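# Move wet-printed cloth into frame on other board

## Task

Carry the newly printed cloth over to the frame on the opposite board and leave it there lying flat, squared to the frame, with the printed face upward; since the ink has not dried, nothing may touch the printed area at any point.

## Robot and tools

Robot: two arms, left_arm and right_arm, each with a parallel gripper and a wrist camera. Scene frame: origin at table-top height midway between the arms' nominal bases, +z up, +x out over the table, left_arm on the +y side (arm names do not match image left and right). Calibrated bases in the scene frame: left_arm at (-0.028, +0.266, +0.048) m, quat_wxyz (+1.000, 0, 0, -0.009); right_arm at (-0.007, -0.246, +0.048) m, quat_wxyz (+1.000, 0, 0, -0.011). Each arm's hand pose, and its wrist camera pose, are reported in that arm's own base frame; fixed cameras and the table use the scene frame. Reported hand positions may be off by a few centimetres, more at long reach.

Gripper: fingers point along its +z axis and close along its y axis. end_effector_position (metres) is the point between the pads, about 5 mm short of the tips.

Row layout (shared by execute_actions and move): one flat list of 14 numbers covering both arms, always all 14 even if one arm is idle. First the left_arm: six joint values, then its opening; then the same seven for right_arm. Joint order within an arm is exactly: shoulder, forearm roll, wrist pitch, waist, wrist roll, elbow. Joint values are offsets, not poses, on a scale where 1.0 equals 2.463 rad, limited to [-1, 1]. They count from the Joint targets that stood when the action (or move) began, not from the preceding row, so resending an offset moves the arm again. Wrist pitch runs with the opposite sign on both arms, in commands and in all readings. Stated joint ranges in rad: waist -2.618 to 2.618, shoulder 0.000 to 3.140, elbow -2.967 to 0.000, forearm roll -1.745 to 1.745, wrist pitch -1.220 to 1.220, wrist roll -2.094 to 2.094. An action asking a joint more than 0.014 rad beyond its range is refused for both arms; true ends may differ by up to 0.014 rad, and a "joint sent to its limit" line means a joint was clipped there. Opening is absolute, not an offset: +1 fully open, -1 closed; closing fully takes about 1 s. To leave a gripper unchanged resend its current command (0 is a real half-open command); "Tool commands" shows current commands.

execute_actions(actions, cameras): actions is a list of actions; each action is a table of up to 15 rows, one row per 1/30 s step; a short table repeats its last row to fill 15 steps. Empty list just reports state and images. cameras selects images by name (cam_head_left, cam_head_right, cam_high, cam_left_wrist, cam_right_wrist); omitted or ["all"] gives all, [] gives none, an unknown name voids the call.

move(target, speed, blend, opening_speed, blocking, cameras): target is one 14-number row or a list of up to 15 rows; every row's joint values are offsets from the same starting Joint targets, not chained. All joints travel in sync, so hands follow curves, with no obstacle avoidance. speed is rad/s of the joint with the farthest to go, 0.01 to 3 (default 0.5), one value or one per target. blend (rad) rounds corners between listed targets. opening_speed (at least 0.2 per second on the -1..+1 scale) ramps the gripper. blocking=false returns early while the move continues. Result ends with a "move:" line: done, off_target, moving, held or fault, plus limits=held if steps were withheld. done/off_target say nothing about contact.

wait(seconds 0 to 10, cameras): lets time pass holding commands; a running move keeps going. stop(cameras): brakes a running move. zoom_image(camera, region=[x0,y0,x1,y1] pixels, max 504x504): closer look at the latest image of a camera; images are 896x504. finished_scene(scene): ends the current scene, passing its number; irreversible, and the cloth must stay in place without the robot.

Result lines: Joint positions per arm in the joint order above (rad), then finger pad gap in metres (0.070 when open). Joint targets are the base for your next offsets. grip_measured is the measured opening on the command scale; to hold something command about 0.05 below the reading at first contact (less below for a lighter grip). Very thin parts (under 2 mm, like cloth) get reduced grip force. Joint torques are total drive outputs, noisy and offset, positive toward larger angles. Step readings list joint positions during actions. "joint command not followed" means the inter-arm clearance check altered targets. MOTOR HOT warns of heating; at 80 °C the arm goes limp for 30 to 60 s.

Motion limits: each target stays within 0.963 rad of the measured angle per step, and targets are scaled back if they would shift the hand over 70 mm from its measured spot, so large moves need several actions. Joint drive tops out at 3 rad/s.

Avoid: touching the printed area with fingers, arms or anything; dropping the cloth or releasing it while moving; anything falling off the table or being left off it; fast impacts and strong presses; arms colliding or one gripper closing on the other's fingers. Contact torque at load limits (20.2 N m for waist, shoulder, elbow; 7.04 N m for the wrist joints, whose motors give only about 4 N m) freezes that arm for 10 s. Long outstretched holding or pushing against an unreachable pose overheats motors. Grip the cloth only by unprinted margins.

Each tool is called after "Request:" as name(argument=value, ...), one argument or row to a line, values as JSON.

## Session

Request:
execute_actions(
  actions=[],
)

Request:
zoom_image(
  camera="cam_head_left",
  region=[380, 180, 640, 340],
)

Scene clock: 0.00 s.
left_arm: end_effector_position=(+0.2025, -0.2757, +0.2452) grip_measured=+0.99 end_effector_quat_wxyz=(+0.581, +0.367, +0.720, +0.097) | right_arm: end_effector_position=(+0.2937, -0.0768, +0.1815) grip_measured=+0.97 end_effector_quat_wxyz=(+0.376, -0.110, +0.920, -0.004)
Joint names: [shoulder, forearm roll, wrist pitch, waist, wrist roll, elbow]
Joint positions: left_arm=[1.36 1.417 -1.16 -1.565 -1.324 -0.802 0.07] | right_arm=[1.162 0.716 -0.752 -0.59 -1.237 -0.759 0.069]
Joint torques (N m): no reading
Joint targets: left_arm=[1.360 1.417 -1.160 -1.565 -1.324 -0.802] | right_arm=[1.162 0.716 -0.752 -0.590 -1.237 -0.759]
Tool commands: left_gripper/opening=+1.0 right_gripper/opening=+1.0
camera_calibration:
cam_left_wrist: T_world_to_cam=[[-0.420158, -0.703362, -0.573366, 0.0317609], [-0.56377, 0.697435, -0.442434, 0.415151], [0.711077, 0.137355, -0.689568, 0.182371], [0, 0, 0, 1]] pos_world=[0.117714, -0.292251, 0.327645]
cam_right_wrist: T_world_to_cam=[[0.208112, -0.97365, 0.0932431, -0.153906], [-0.961848, -0.221029, -0.161226, 0.295027], [0.177588, -0.0561326, -0.982503, 0.243458], [0, 0, 0, 1]] pos_world=[0.272565, -0.0709748, 0.301115]

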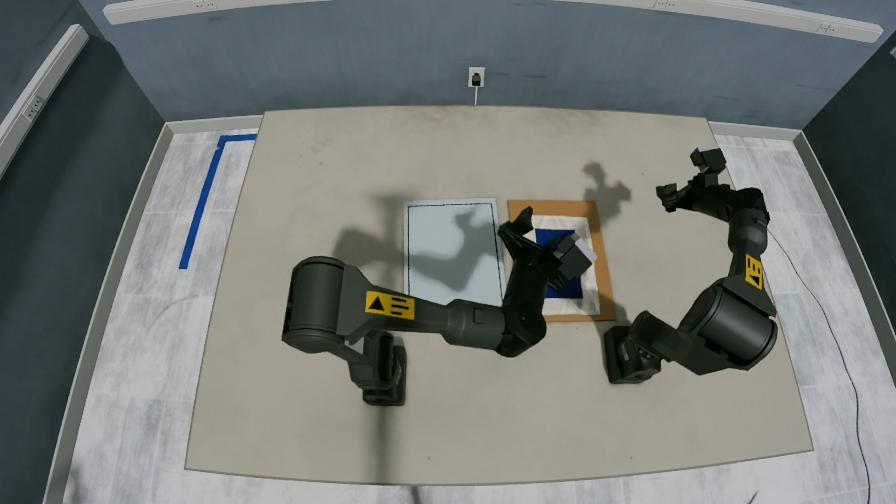

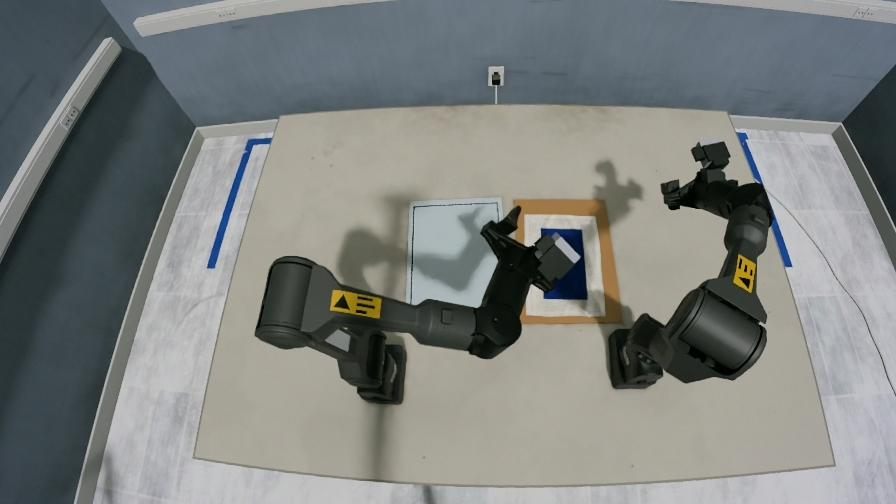

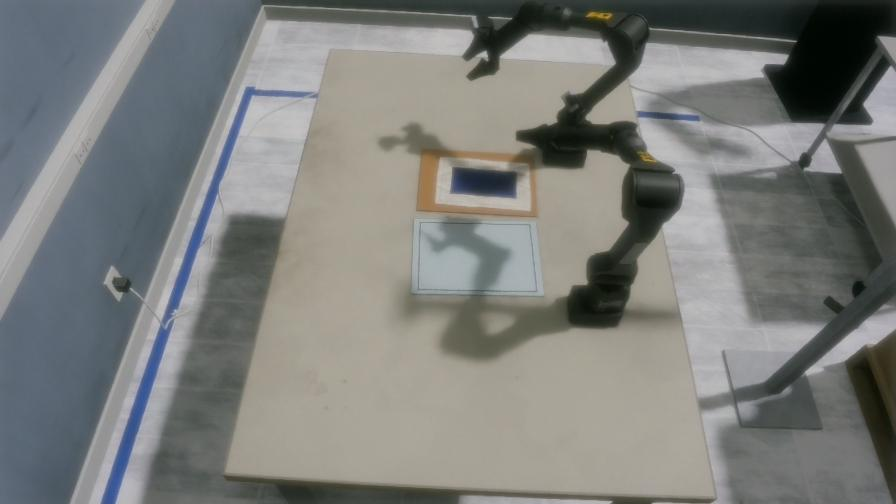

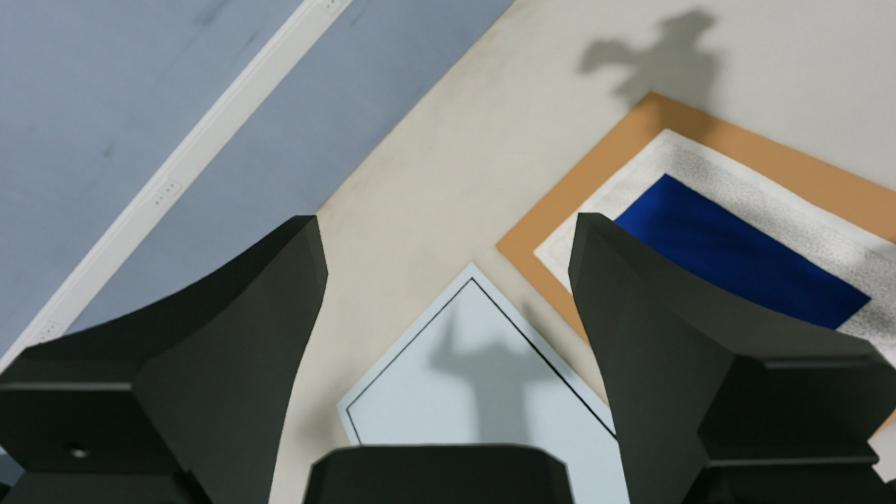

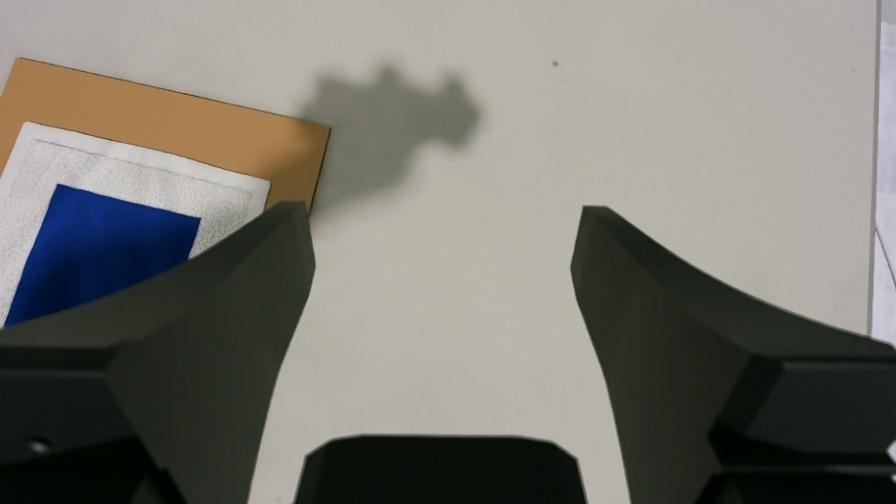

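Scaled by 1.938.

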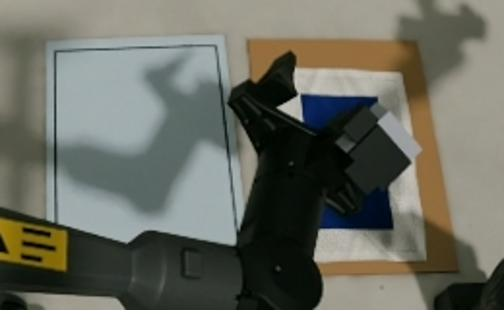

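Request:
move(
  target=[0.2558,-0.5753,-0.015,0.2201,0.1149,-0.2952,1,0.3305,-0.2907,-0.1774,0.4685,0.7223,-0.3033,1],
  speed=0.9,
)

Request:
zoom_image(
  camera="cam_left_wrist",
  region=[150, 0, 600, 260],
)

Scene clock: 5.90 s.
left_arm: end_effector_position=(+0.2043, -0.3344, +0.0721) grip_measured=+0.99 end_effector_quat_wxyz=(+0.000, -0.010, +1.000, +0.000) | right_arm: end_effector_position=(+0.3272, +0.2075, +0.0719) grip_measured=+0.97 end_effector_quat_wxyz=(-0.001, -0.011, +1.000, +0.000)
Joint names: [shoulder, forearm roll, wrist pitch, waist, wrist roll, elbow]
Joint positions: left_arm=[1.991 0 -1.197 -1.022 -1.041 -1.53 0.07] | right_arm=[1.977 0 -1.189 0.565 0.542 -1.506 0.069]
Joint torques (N m): left_arm=[-8.14 0.26 0.09 -0.78 -0.03 -2.51] | right_arm=[-6.16 -0.16 -0.18 -1.15 -0.07 -4.03]
Joint targets: left_arm=[1.990 0.000 -1.197 -1.023 -1.041 -1.529] | right_arm=[1.976 0.000 -1.189 0.564 0.542 -1.506]
move: done
camera_calibration:
cam_left_wrist: T_world_to_cam=[[0.00722685, -0.999966, 0.00396597, -0.336089], [-0.817134, -0.0036193, 0.576436, 0.124386], [-0.576402, -0.00740655, -0.817133, 0.293597], [0, 0, 0, 1]] pos_world=[0.273298, -0.333452, 0.16954]
cam_right_wrist: T_world_to_cam=[[0.031559, -0.999496, -0.00334668, 0.19621], [-0.821664, -0.0278502, 0.569292, 0.233872], [-0.569098, -0.0152165, -0.822129, 0.370063], [0, 0, 0, 1]] pos_world=[0.396574, 0.208256, 0.171755]

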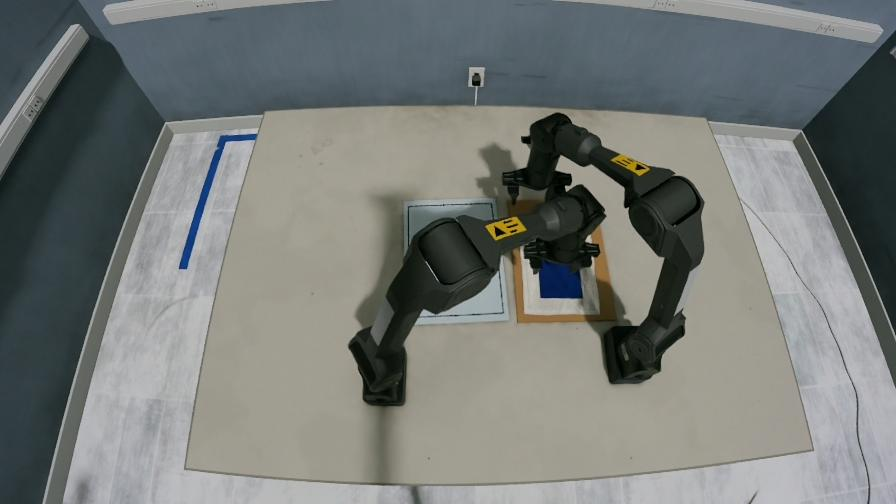

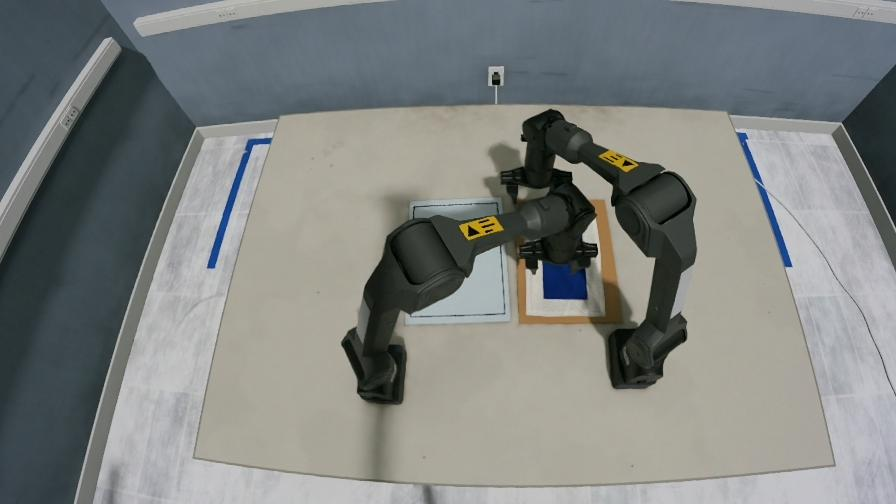

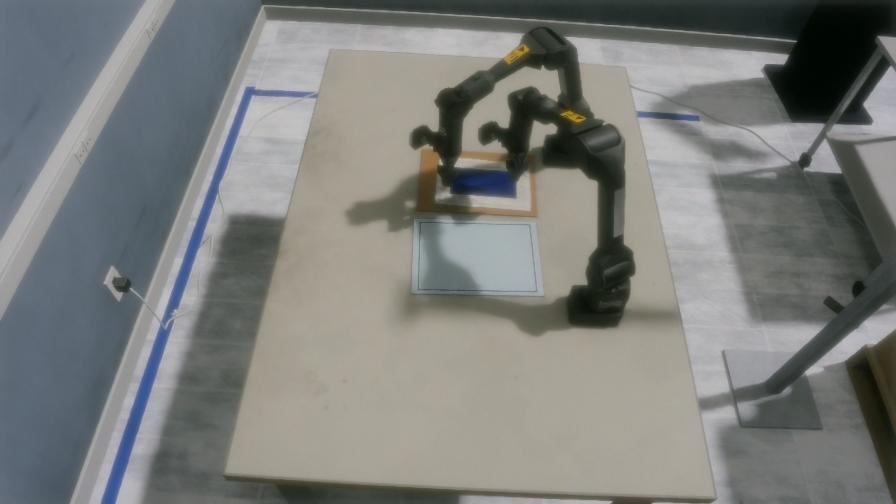

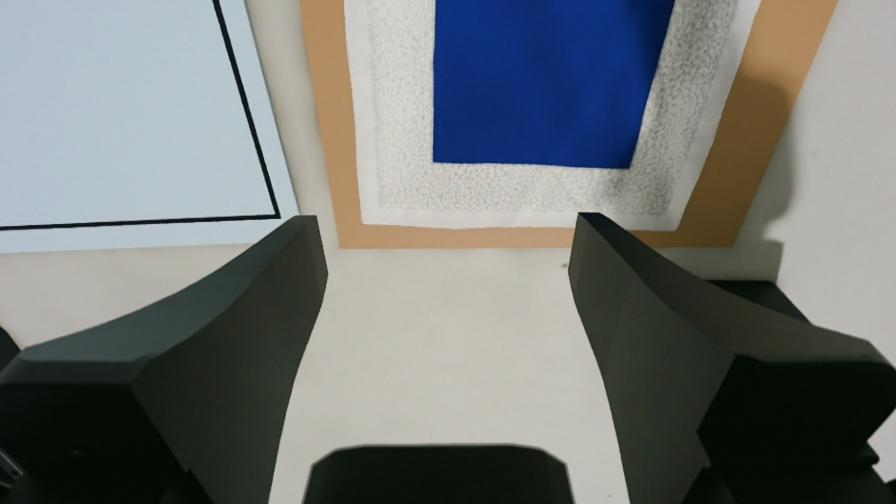

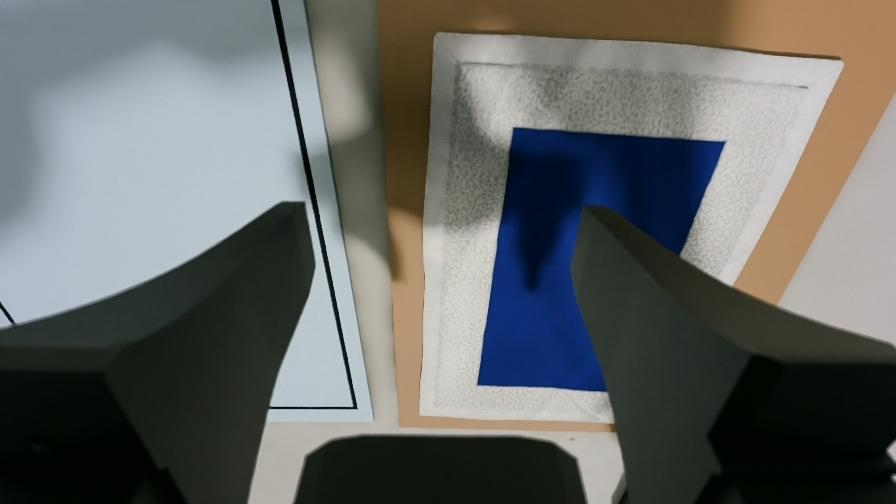

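Scaled by 1.120.

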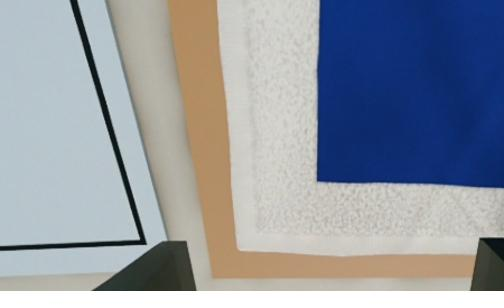

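Request:
move(
  target=[0.0076,0,0.16,0.015,0.0353,0.1525,-0.2,0.0574,0,0.1203,0.0019,0.0222,0.0625,-0.2],
  speed=0.5,
  cameras=["cam_left_wrist","cam_right_wrist"],
)

Scene clock: 19.90 s.
left_arm: end_effector_position=(+0.1928, -0.2914, -0.0185) grip_measured=-0.20 end_effector_quat_wxyz=(-0.001, +0.016, +1.000, +0.001) | right_arm: end_effector_position=(+0.3270, +0.2090, -0.0188) grip_measured=-0.20 end_effector_quat_wxyz=(-0.001, +0.014, +1.000, -0.001)
Joint names: [shoulder, forearm roll, wrist pitch, waist, wrist roll, elbow]
Joint positions: left_arm=[2.01 0 -0.803 -0.986 -0.954 -1.152 0.028] | right_arm=[2.119 0 -0.892 0.569 0.596 -1.351 0.028]
Joint torques (N m): left_arm=[-7.16 0.24 0.07 0.6 -0.06 -2.64] | right_arm=[-6.61 0.01 -0.3 0.2 -0.03 -4.03]
Joint targets: left_arm=[2.009 0.000 -0.803 -0.986 -0.954 -1.154] | right_arm=[2.118 0.000 -0.893 0.569 0.597 -1.352]
move: done
camera_calibration:
cam_left_wrist: T_world_to_cam=[[-0.043922, -0.999034, 0.00167049, -0.282624], [-0.815413, 0.0368152, 0.577708, 0.178789], [-0.577211, 0.024012, -0.816242, 0.222556], [0, 0, 0, 1]] pos_world=[0.261835, -0.294277, 0.078844]
cam_right_wrist: T_world_to_cam=[[-0.0190872, -0.999815, -0.00249559, 0.214078], [-0.821425, 0.0142585, 0.570138, 0.276537], [-0.569997, 0.0129322, -0.821545, 0.289801], [0, 0, 0, 1]] pos_world=[0.396426, 0.206348, 0.0809552]
Images, in order (width x height): cam_left_wrist 896x504, cam_right_wrist 896x504.

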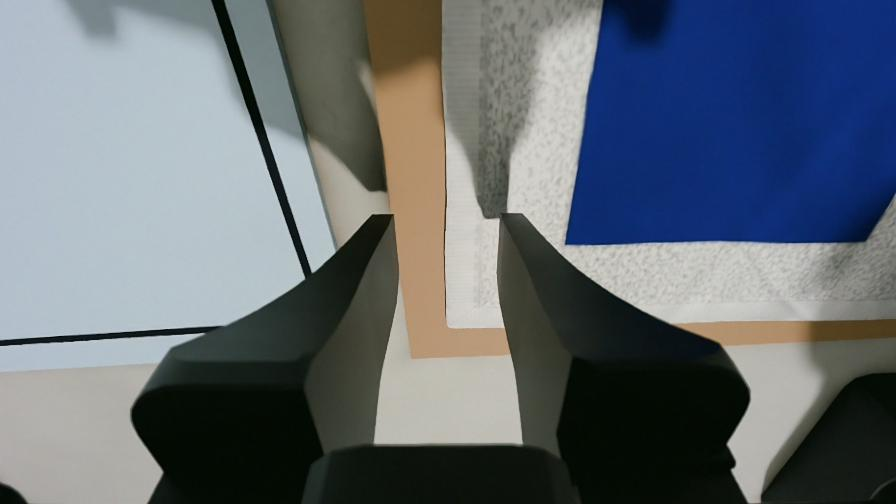

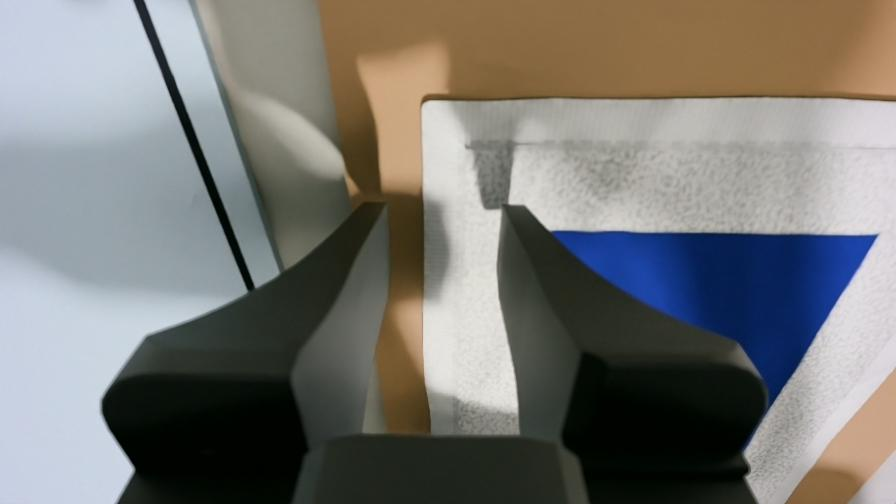

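Request:
move(
  target=[
    [0.018,0,0.0177,-0.0025,-0.0025,-0.0002,-0.2,0.0117,0,0.0174,0,0,0.0057,-0.2],
    [0.0208,0,0.0218,-0.0025,-0.0025,0.001,-0.2,0.0142,0,0.0211,0,0,0.0069,-0.2],
    [0.0208,0,0.0218,-0.0025,-0.0025,0.001,-1,0.0142,0,0.0211,0,0,0.0069,-1],
  ],
  speed=[0.06,0.03,0.05],
  opening_speed=0.5,
  cameras=["cam_left_wrist","cam_right_wrist"],
)

Scene clock: 26.03 s.
left_arm: end_effector_position=(+0.1938, -0.2972, -0.0353) grip_measured=-0.92 end_effector_quat_wxyz=(+0.001, +0.016, +1.000, -0.002) | right_arm: end_effector_position=(+0.3277, +0.2097, -0.0346) grip_measured=-0.94 end_effector_quat_wxyz=(+0.000, +0.014, +1.000, +0.001)
Joint names: [shoulder, forearm roll, wrist pitch, waist, wrist roll, elbow]
Joint positions: left_arm=[2.058 0 -0.749 -0.993 -0.96 -1.153 0.003] | right_arm=[2.152 0.001 -0.841 0.569 0.596 -1.336 0.002]
Joint torques (N m): left_arm=[2.95 1.14 -1.54 3.75 0.02 5.85] | right_arm=[-1.83 0.16 0.17 0.32 -0.06 -0.99]
Joint targets: left_arm=[2.060 0.000 -0.749 -0.992 -0.960 -1.151] | right_arm=[2.152 0.000 -0.841 0.569 0.597 -1.335]
move: done
camera_calibration:
cam_left_wrist: T_world_to_cam=[[-0.044841, -0.998967, 0.0073678, -0.287869], [-0.81754, 0.0409338, 0.574415, 0.191012], [-0.574123, 0.0197339, -0.818531, 0.207608], [0, 0, 0, 1]] pos_world=[0.262444, -0.299488, 0.0623341]
cam_right_wrist: T_world_to_cam=[[-0.0196475, -0.999794, -0.00508599, 0.214837], [-0.823015, 0.0132848, 0.567864, 0.286818], [-0.567679, 0.0153429, -0.823107, 0.275947], [0, 0, 0, 1]] pos_world=[0.396926, 0.206749, 0.0653532]
Images, in order (width x height): cam_left_wrist 896x504, cam_right_wrist 896x504.

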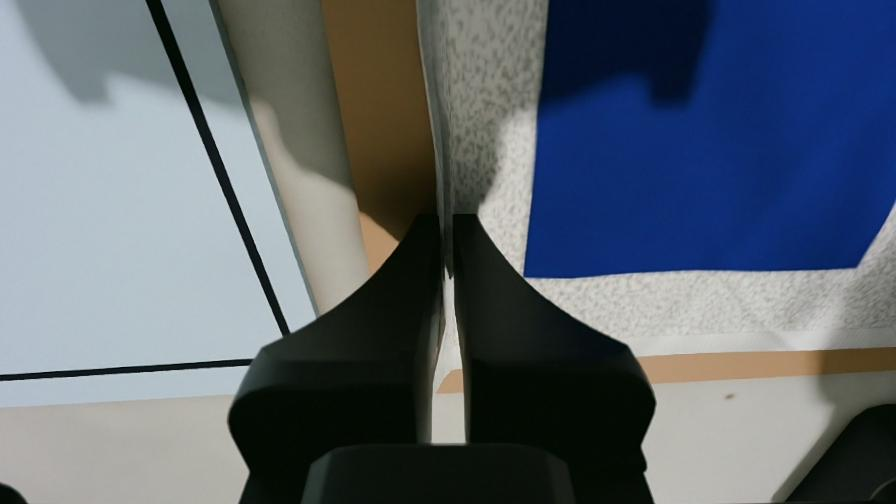

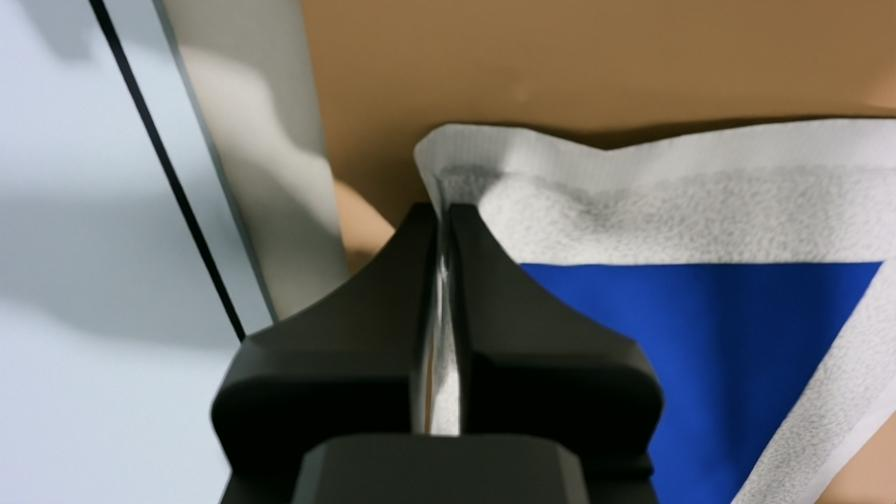

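Request:
move(
  target=[
    [-0.0157,0,-0.026,0,0,-0.0102,-1,-0.0136,0,-0.0214,0,0,-0.0078,-1],
    [-0.0667,0,0.0123,0.0458,0.041,0.079,-1,0.006,0,0.0063,0.0484,0.0446,-0.0421,-1],
    [-0.111,0,0.0408,0.1069,0.097,0.1518,-1,0.0346,0,0.0296,0.0883,0.083,-0.0901,-1],
    [-0.1472,0,0.0598,0.1879,0.1734,0.207,-1,0.0728,0,0.0466,0.121,0.1164,-0.1537,-1],
    [-0.1713,0,0.0698,0.2901,0.2704,0.241,-1,0.1171,0,0.0691,0.1482,0.1478,-0.2252,-1],
  ],
  speed=[0.05,0.13,0.13,0.13,0.13],
  blend=[0.004,0.02,0.02,0.02,0],
)

Request:
zoom_image(
  camera="cam_high",
  region=[390, 190, 570, 310],
)

Request:
zoom_image(
  camera="cam_head_left",
  region=[390, 185, 530, 335],
)

Scene clock: 48.60 s.
left_arm: end_effector_position=(+0.2046, -0.0582, -0.0177) grip_measured=-0.92 end_effector_quat_wxyz=(+0.000, -0.008, +1.000, +0.000) | right_arm: end_effector_position=(+0.3380, +0.4574, -0.0179) grip_measured=-0.94 end_effector_quat_wxyz=(+0.126, +0.013, +0.976, +0.176)
Joint names: [shoulder, forearm roll, wrist pitch, waist, wrist roll, elbow]
Joint positions: left_arm=[1.638 0 -0.578 -0.277 -0.293 -0.558 0.003] | right_arm=[2.441 0 -0.67 0.934 0.96 -1.89 0.002]
Joint torques (N m): left_arm=[-4.93 0.09 0.24 -0.13 -0.14 -1.32] | right_arm=[-7.45 -0.11 0.37 -0.11 -0.02 -4.32]
Joint targets: left_arm=[1.638 0.000 -0.578 -0.278 -0.294 -0.558] | right_arm=[2.441 0.000 -0.671 0.934 0.961 -1.890]
move: done
camera_calibration:
cam_left_wrist: T_world_to_cam=[[0.00458926, -0.999982, 0.00385506, -0.0590101], [-0.817144, -0.00152794, 0.576432, 0.177437], [-0.576415, -0.00579553, -0.817136, 0.222475], [0, 0, 0, 1]] pos_world=[0.2735, -0.0574486, 0.0797401]
cam_right_wrist: T_world_to_cam=[[0.0291447, -0.936987, -0.348146, 0.411398], [-0.938925, -0.145138, 0.312017, 0.389658], [-0.342885, 0.317789, -0.883991, 0.0762897], [0, 0, 0, 1]] pos_world=[0.380029, 0.417784, 0.0890858]

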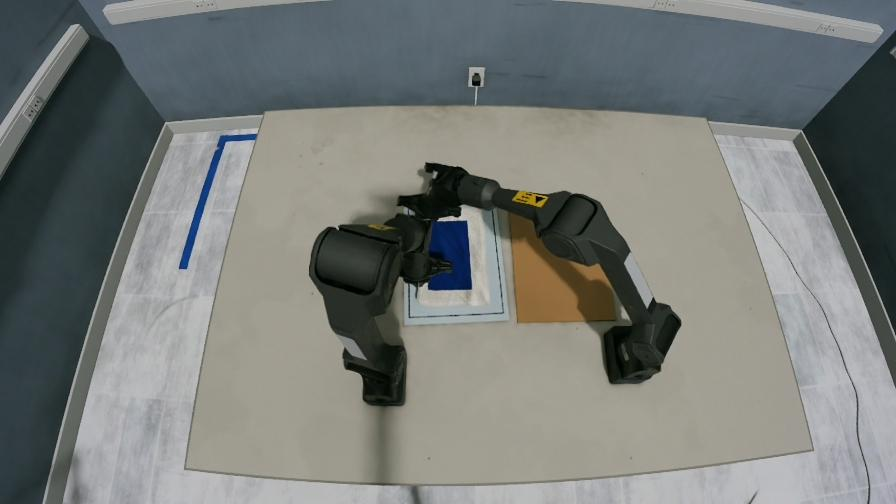

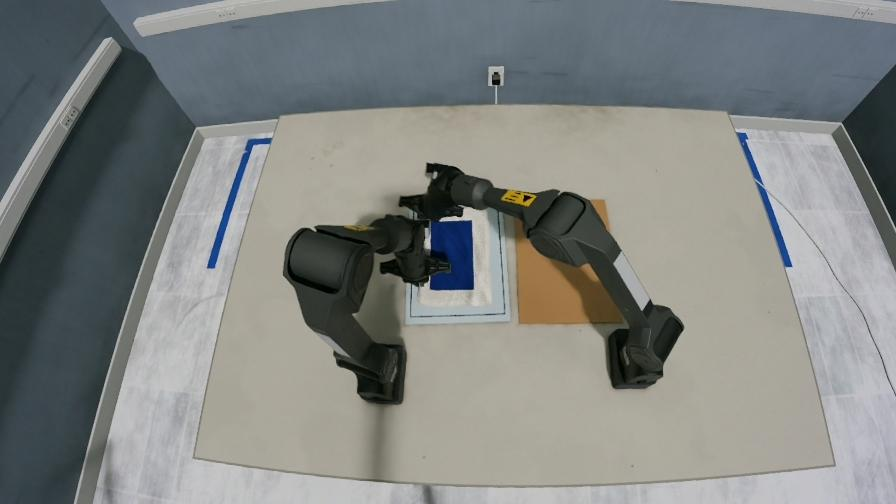

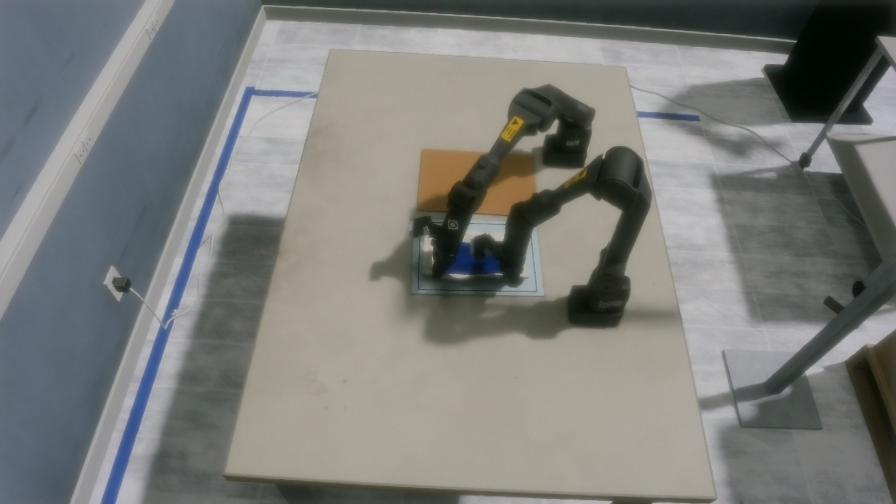

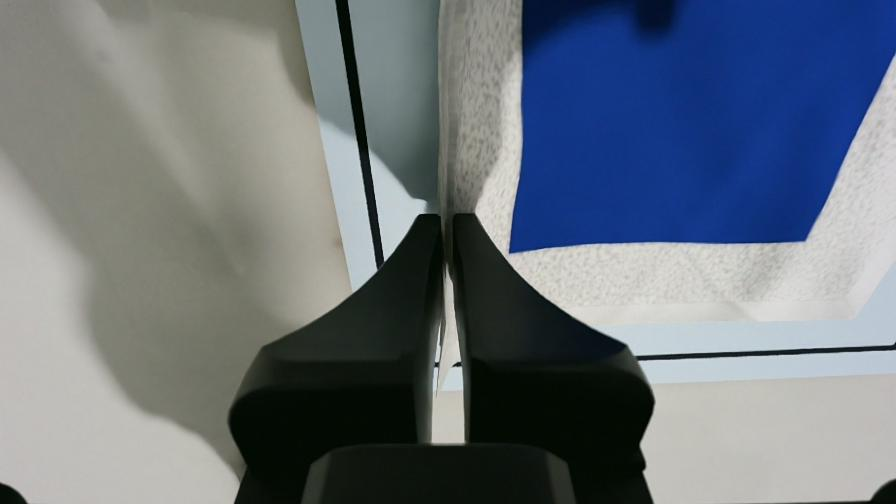

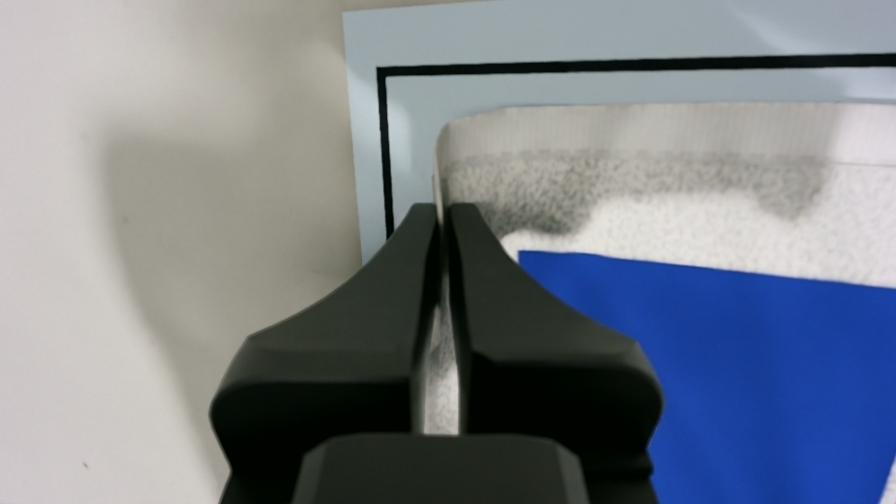

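Scaled by 2.800.

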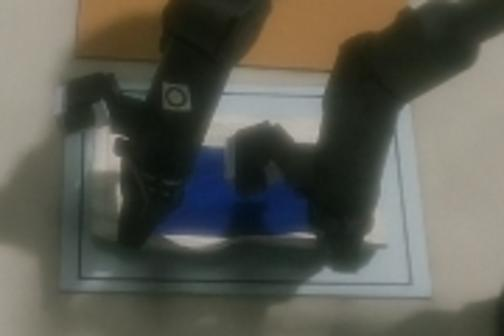

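Scaled by 3.360.

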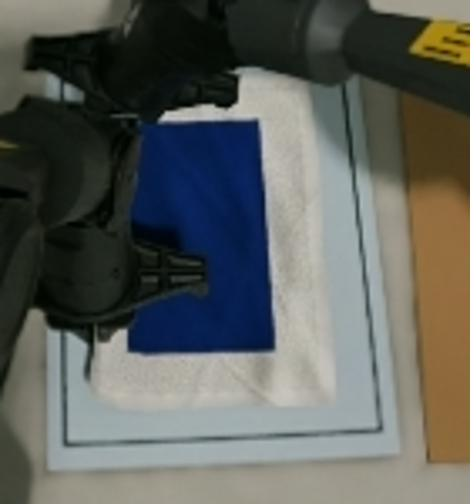

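Request:
move(
  target=[
    [0.0214,0,0.0295,0,0,0.0081,-1,0.0079,0,0.0126,0,0,0.0046,-1],
    [0.0214,0,0.0295,0,0,0.0081,-0.66,0.0079,0,0.0126,0,0,0.0046,-0.66],
    [0,0,0,0,0,0,-0.66,0,0,0,0,0,0,-0.66],
    [-0.0379,0,-0.057,0,0,-0.019,-0.66,-0.0167,0,-0.0313,0,0,-0.0147,-0.66],
  ],
  speed=[0.05,0.05,0.06,0.12],
  opening_speed=0.4,
)

Request:
zoom_image(
  camera="cam_head_left",
  region=[390, 185, 530, 335],
)

Scene clock: 67.97 s.
left_arm: end_effector_position=(+0.2042, -0.0583, +0.0101) grip_measured=-0.66 end_effector_quat_wxyz=(+0.000, -0.008, +1.000, +0.000) | right_arm: end_effector_position=(+0.3380, +0.4573, +0.0105) grip_measured=-0.66 end_effector_quat_wxyz=(+0.126, +0.013, +0.976, +0.176)
Joint names: [shoulder, forearm roll, wrist pitch, waist, wrist roll, elbow]
Joint positions: left_arm=[1.544 0 -0.719 -0.278 -0.294 -0.604 0.012] | right_arm=[2.399 0 -0.748 0.934 0.96 -1.927 0.012]
Joint torques (N m): left_arm=[-4.24 0.04 0.25 -0.73 -0.08 -2.28] | right_arm=[-7.9 -0.01 0.48 -1.08 -0.06 -4.66]
Joint targets: left_arm=[1.545 0.000 -0.718 -0.278 -0.294 -0.604] | right_arm=[2.400 0.000 -0.748 0.934 0.961 -1.926]
move: done
camera_calibration:
cam_left_wrist: T_world_to_cam=[[0.00453526, -0.999983, 0.00376945, -0.0591917], [-0.816695, -0.00152873, 0.577067, 0.160974], [-0.577051, -0.00569564, -0.816688, 0.24515], [0, 0, 0, 1]] pos_world=[0.273199, -0.0575483, 0.107541]
cam_right_wrist: T_world_to_cam=[[0.0291455, -0.936953, -0.348237, 0.42119], [-0.938961, -0.145135, 0.311909, 0.380714], [-0.342786, 0.31789, -0.883993, 0.101313], [0, 0, 0, 1]] pos_world=[0.379929, 0.417684, 0.117486]

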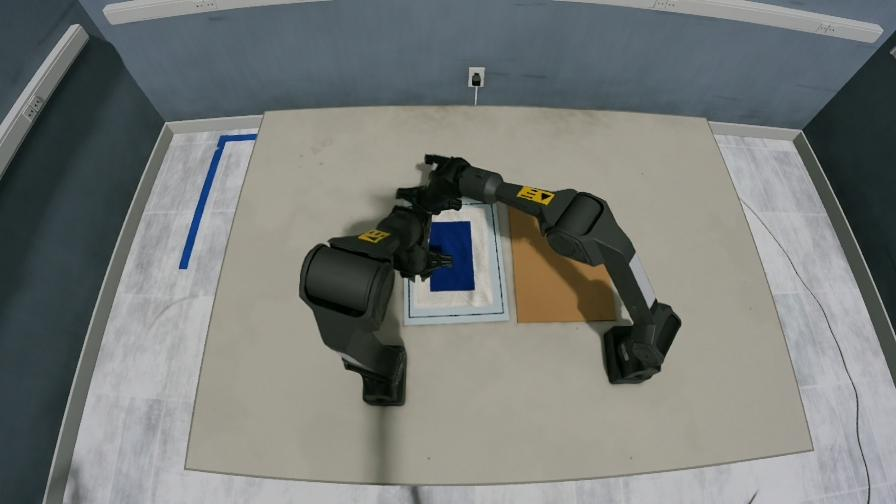

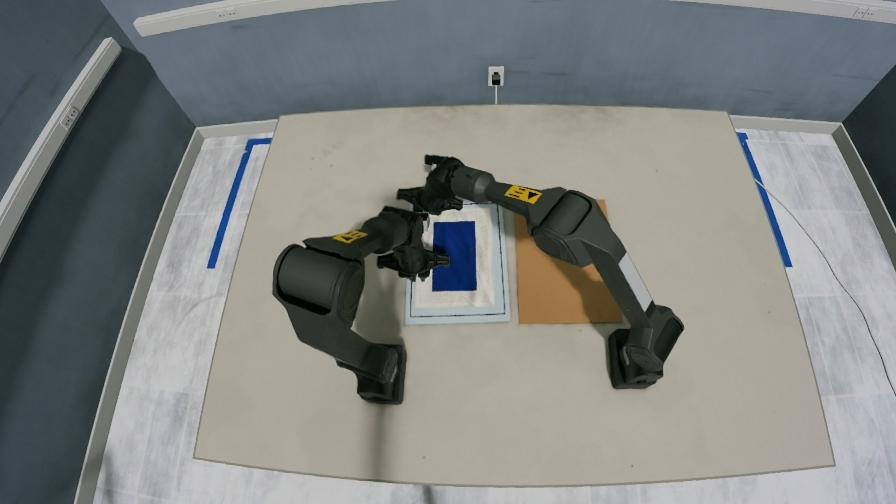

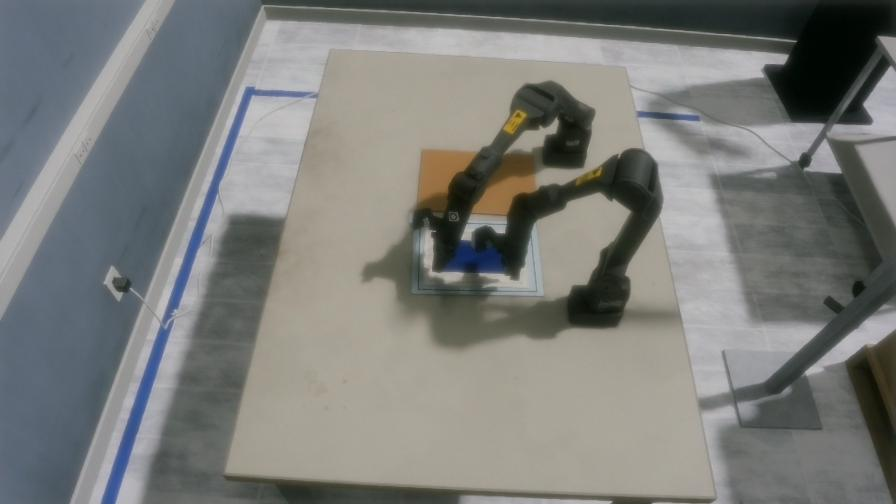

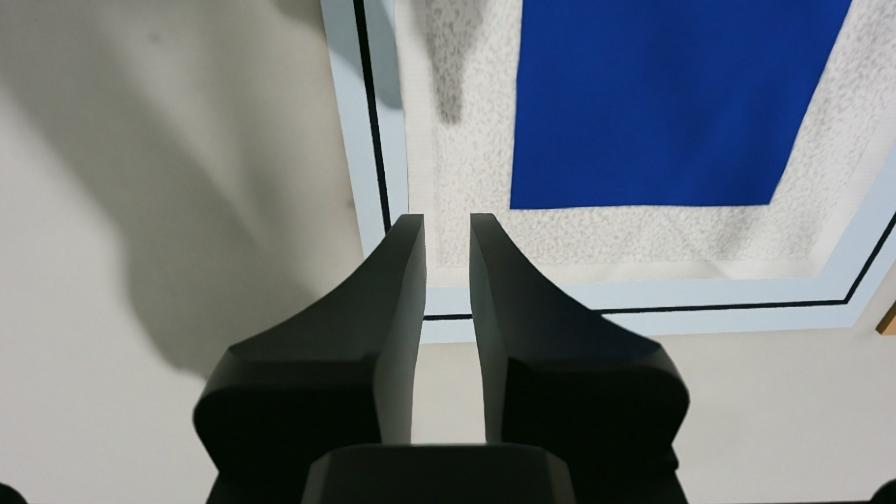

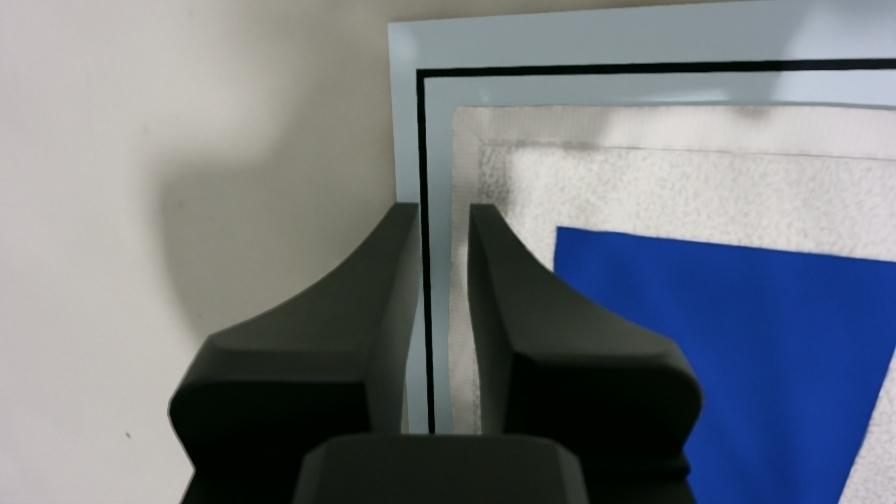

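Scaled by 3.360.

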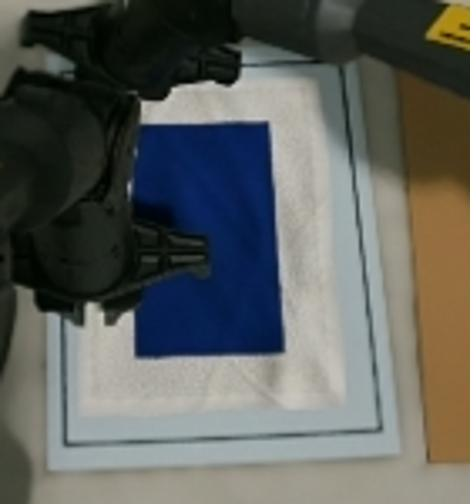

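Request:
move(
  target=[
    [-0.1218,0,0,0,0,0,-0.66,-0.1015,0,0,0,0,0,-0.66],
    [-0.1218,0,0,0.4,0,0,-0.66,-0.1015,0,0,-0.4,0,0,-0.66],
  ],
  speed=[0.4,0.8],
  blend=0.03,
  cameras=["cam_head_left","cam_high","cam_head_right"],
)

Request:
zoom_image(
  camera="cam_head_left",
  region=[390, 185, 530, 335],
)

Request:
zoom_image(
  camera="cam_high",
  region=[400, 200, 560, 310],
)

Scene clock: 77.80 s.
left_arm: end_effector_position=(+0.1795, +0.1538, +0.0780) grip_measured=-0.66 end_effector_quat_wxyz=(+0.146, -0.475, +0.867, +0.031) | right_arm: end_effector_position=(+0.5780, -0.0294, +0.1544) grip_measured=-0.66 end_effector_quat_wxyz=(+0.302, +0.456, +0.824, +0.148)
Joint names: [shoulder, forearm roll, wrist pitch, waist, wrist roll, elbow]
Joint positions: left_arm=[1.244 0 -0.718 0.708 -0.294 -0.604 0.012] | right_arm=[2.15 0 -0.748 -0.051 0.96 -1.926 0.012]
Joint torques (N m): left_arm=[-2.18 0.11 0.32 -0.88 -0.03 -3.28] | right_arm=[-6.39 0.03 0.5 0.06 -0.04 -4.31]
Joint targets: left_arm=[1.245 0.000 -0.718 0.707 -0.294 -0.604] | right_arm=[2.150 0.000 -0.748 -0.051 0.961 -1.926]
move: done
Images, in order (width x height): cam_head_left 896x504, cam_head_right 896x504, cam_high 896x504.

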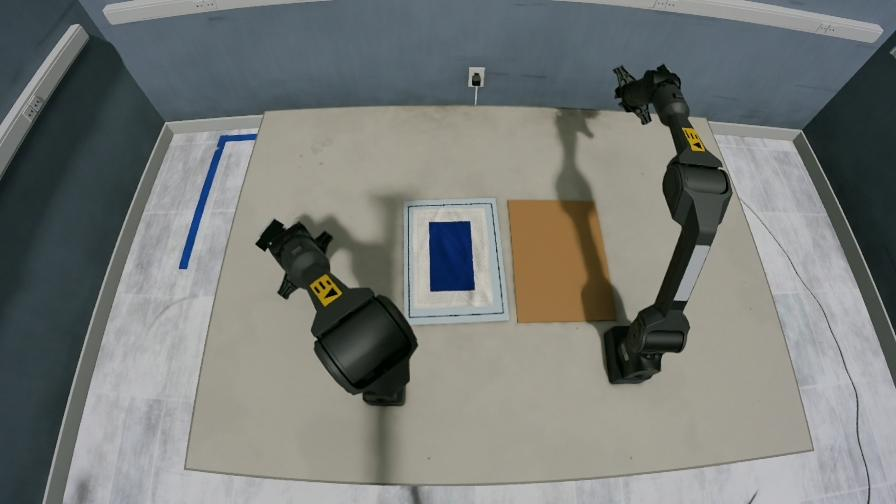

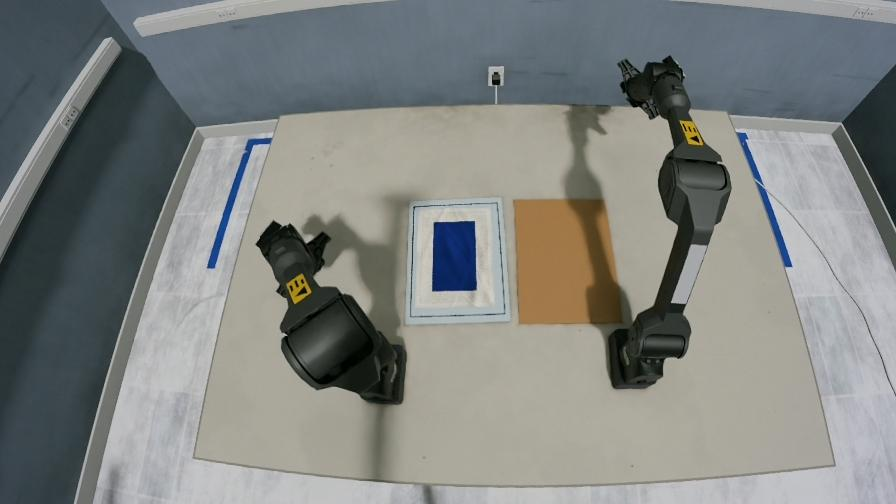

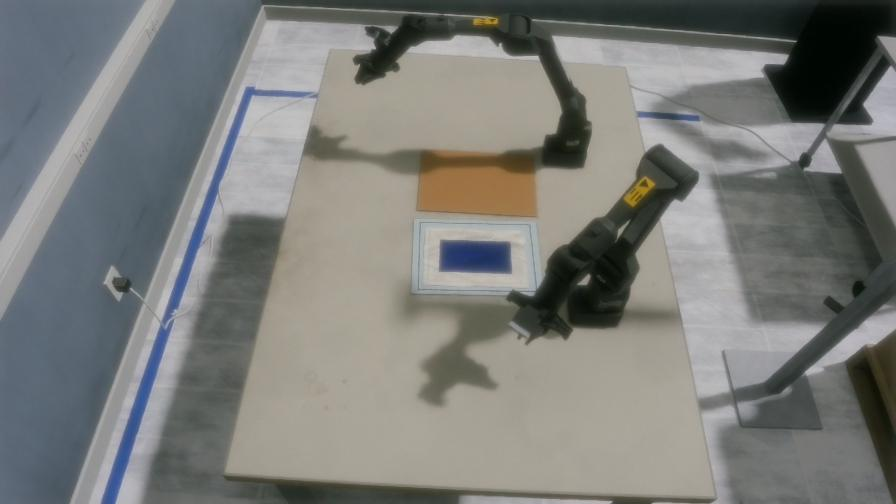

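Scaled by 3.360.

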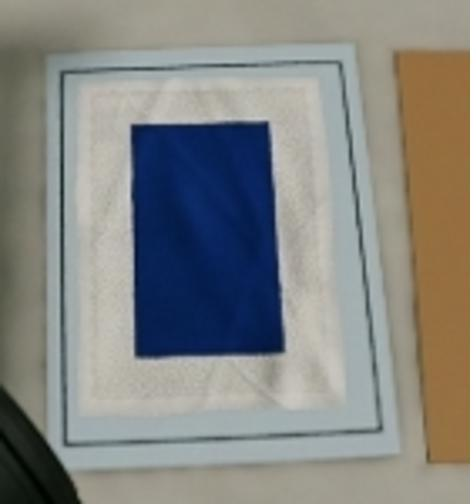

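Scaled by 3.150.

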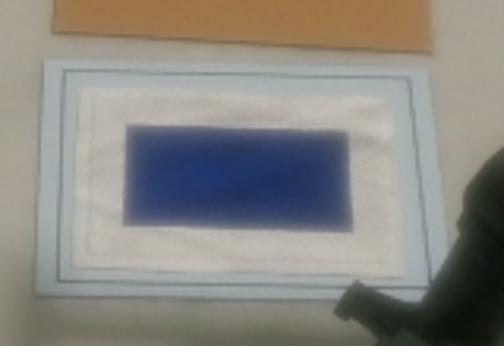

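Request:
zoom_image(
  camera="cam_head_right",
  region=[400, 190, 520, 330],
)

Scaled by 3.600.

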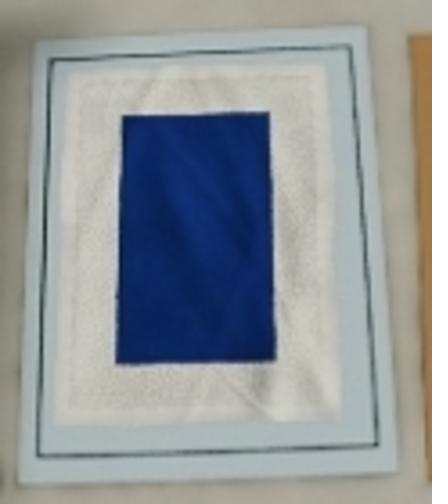

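Request:
finished_scene(
  scene=2,
)

The scene is finished: the task was done.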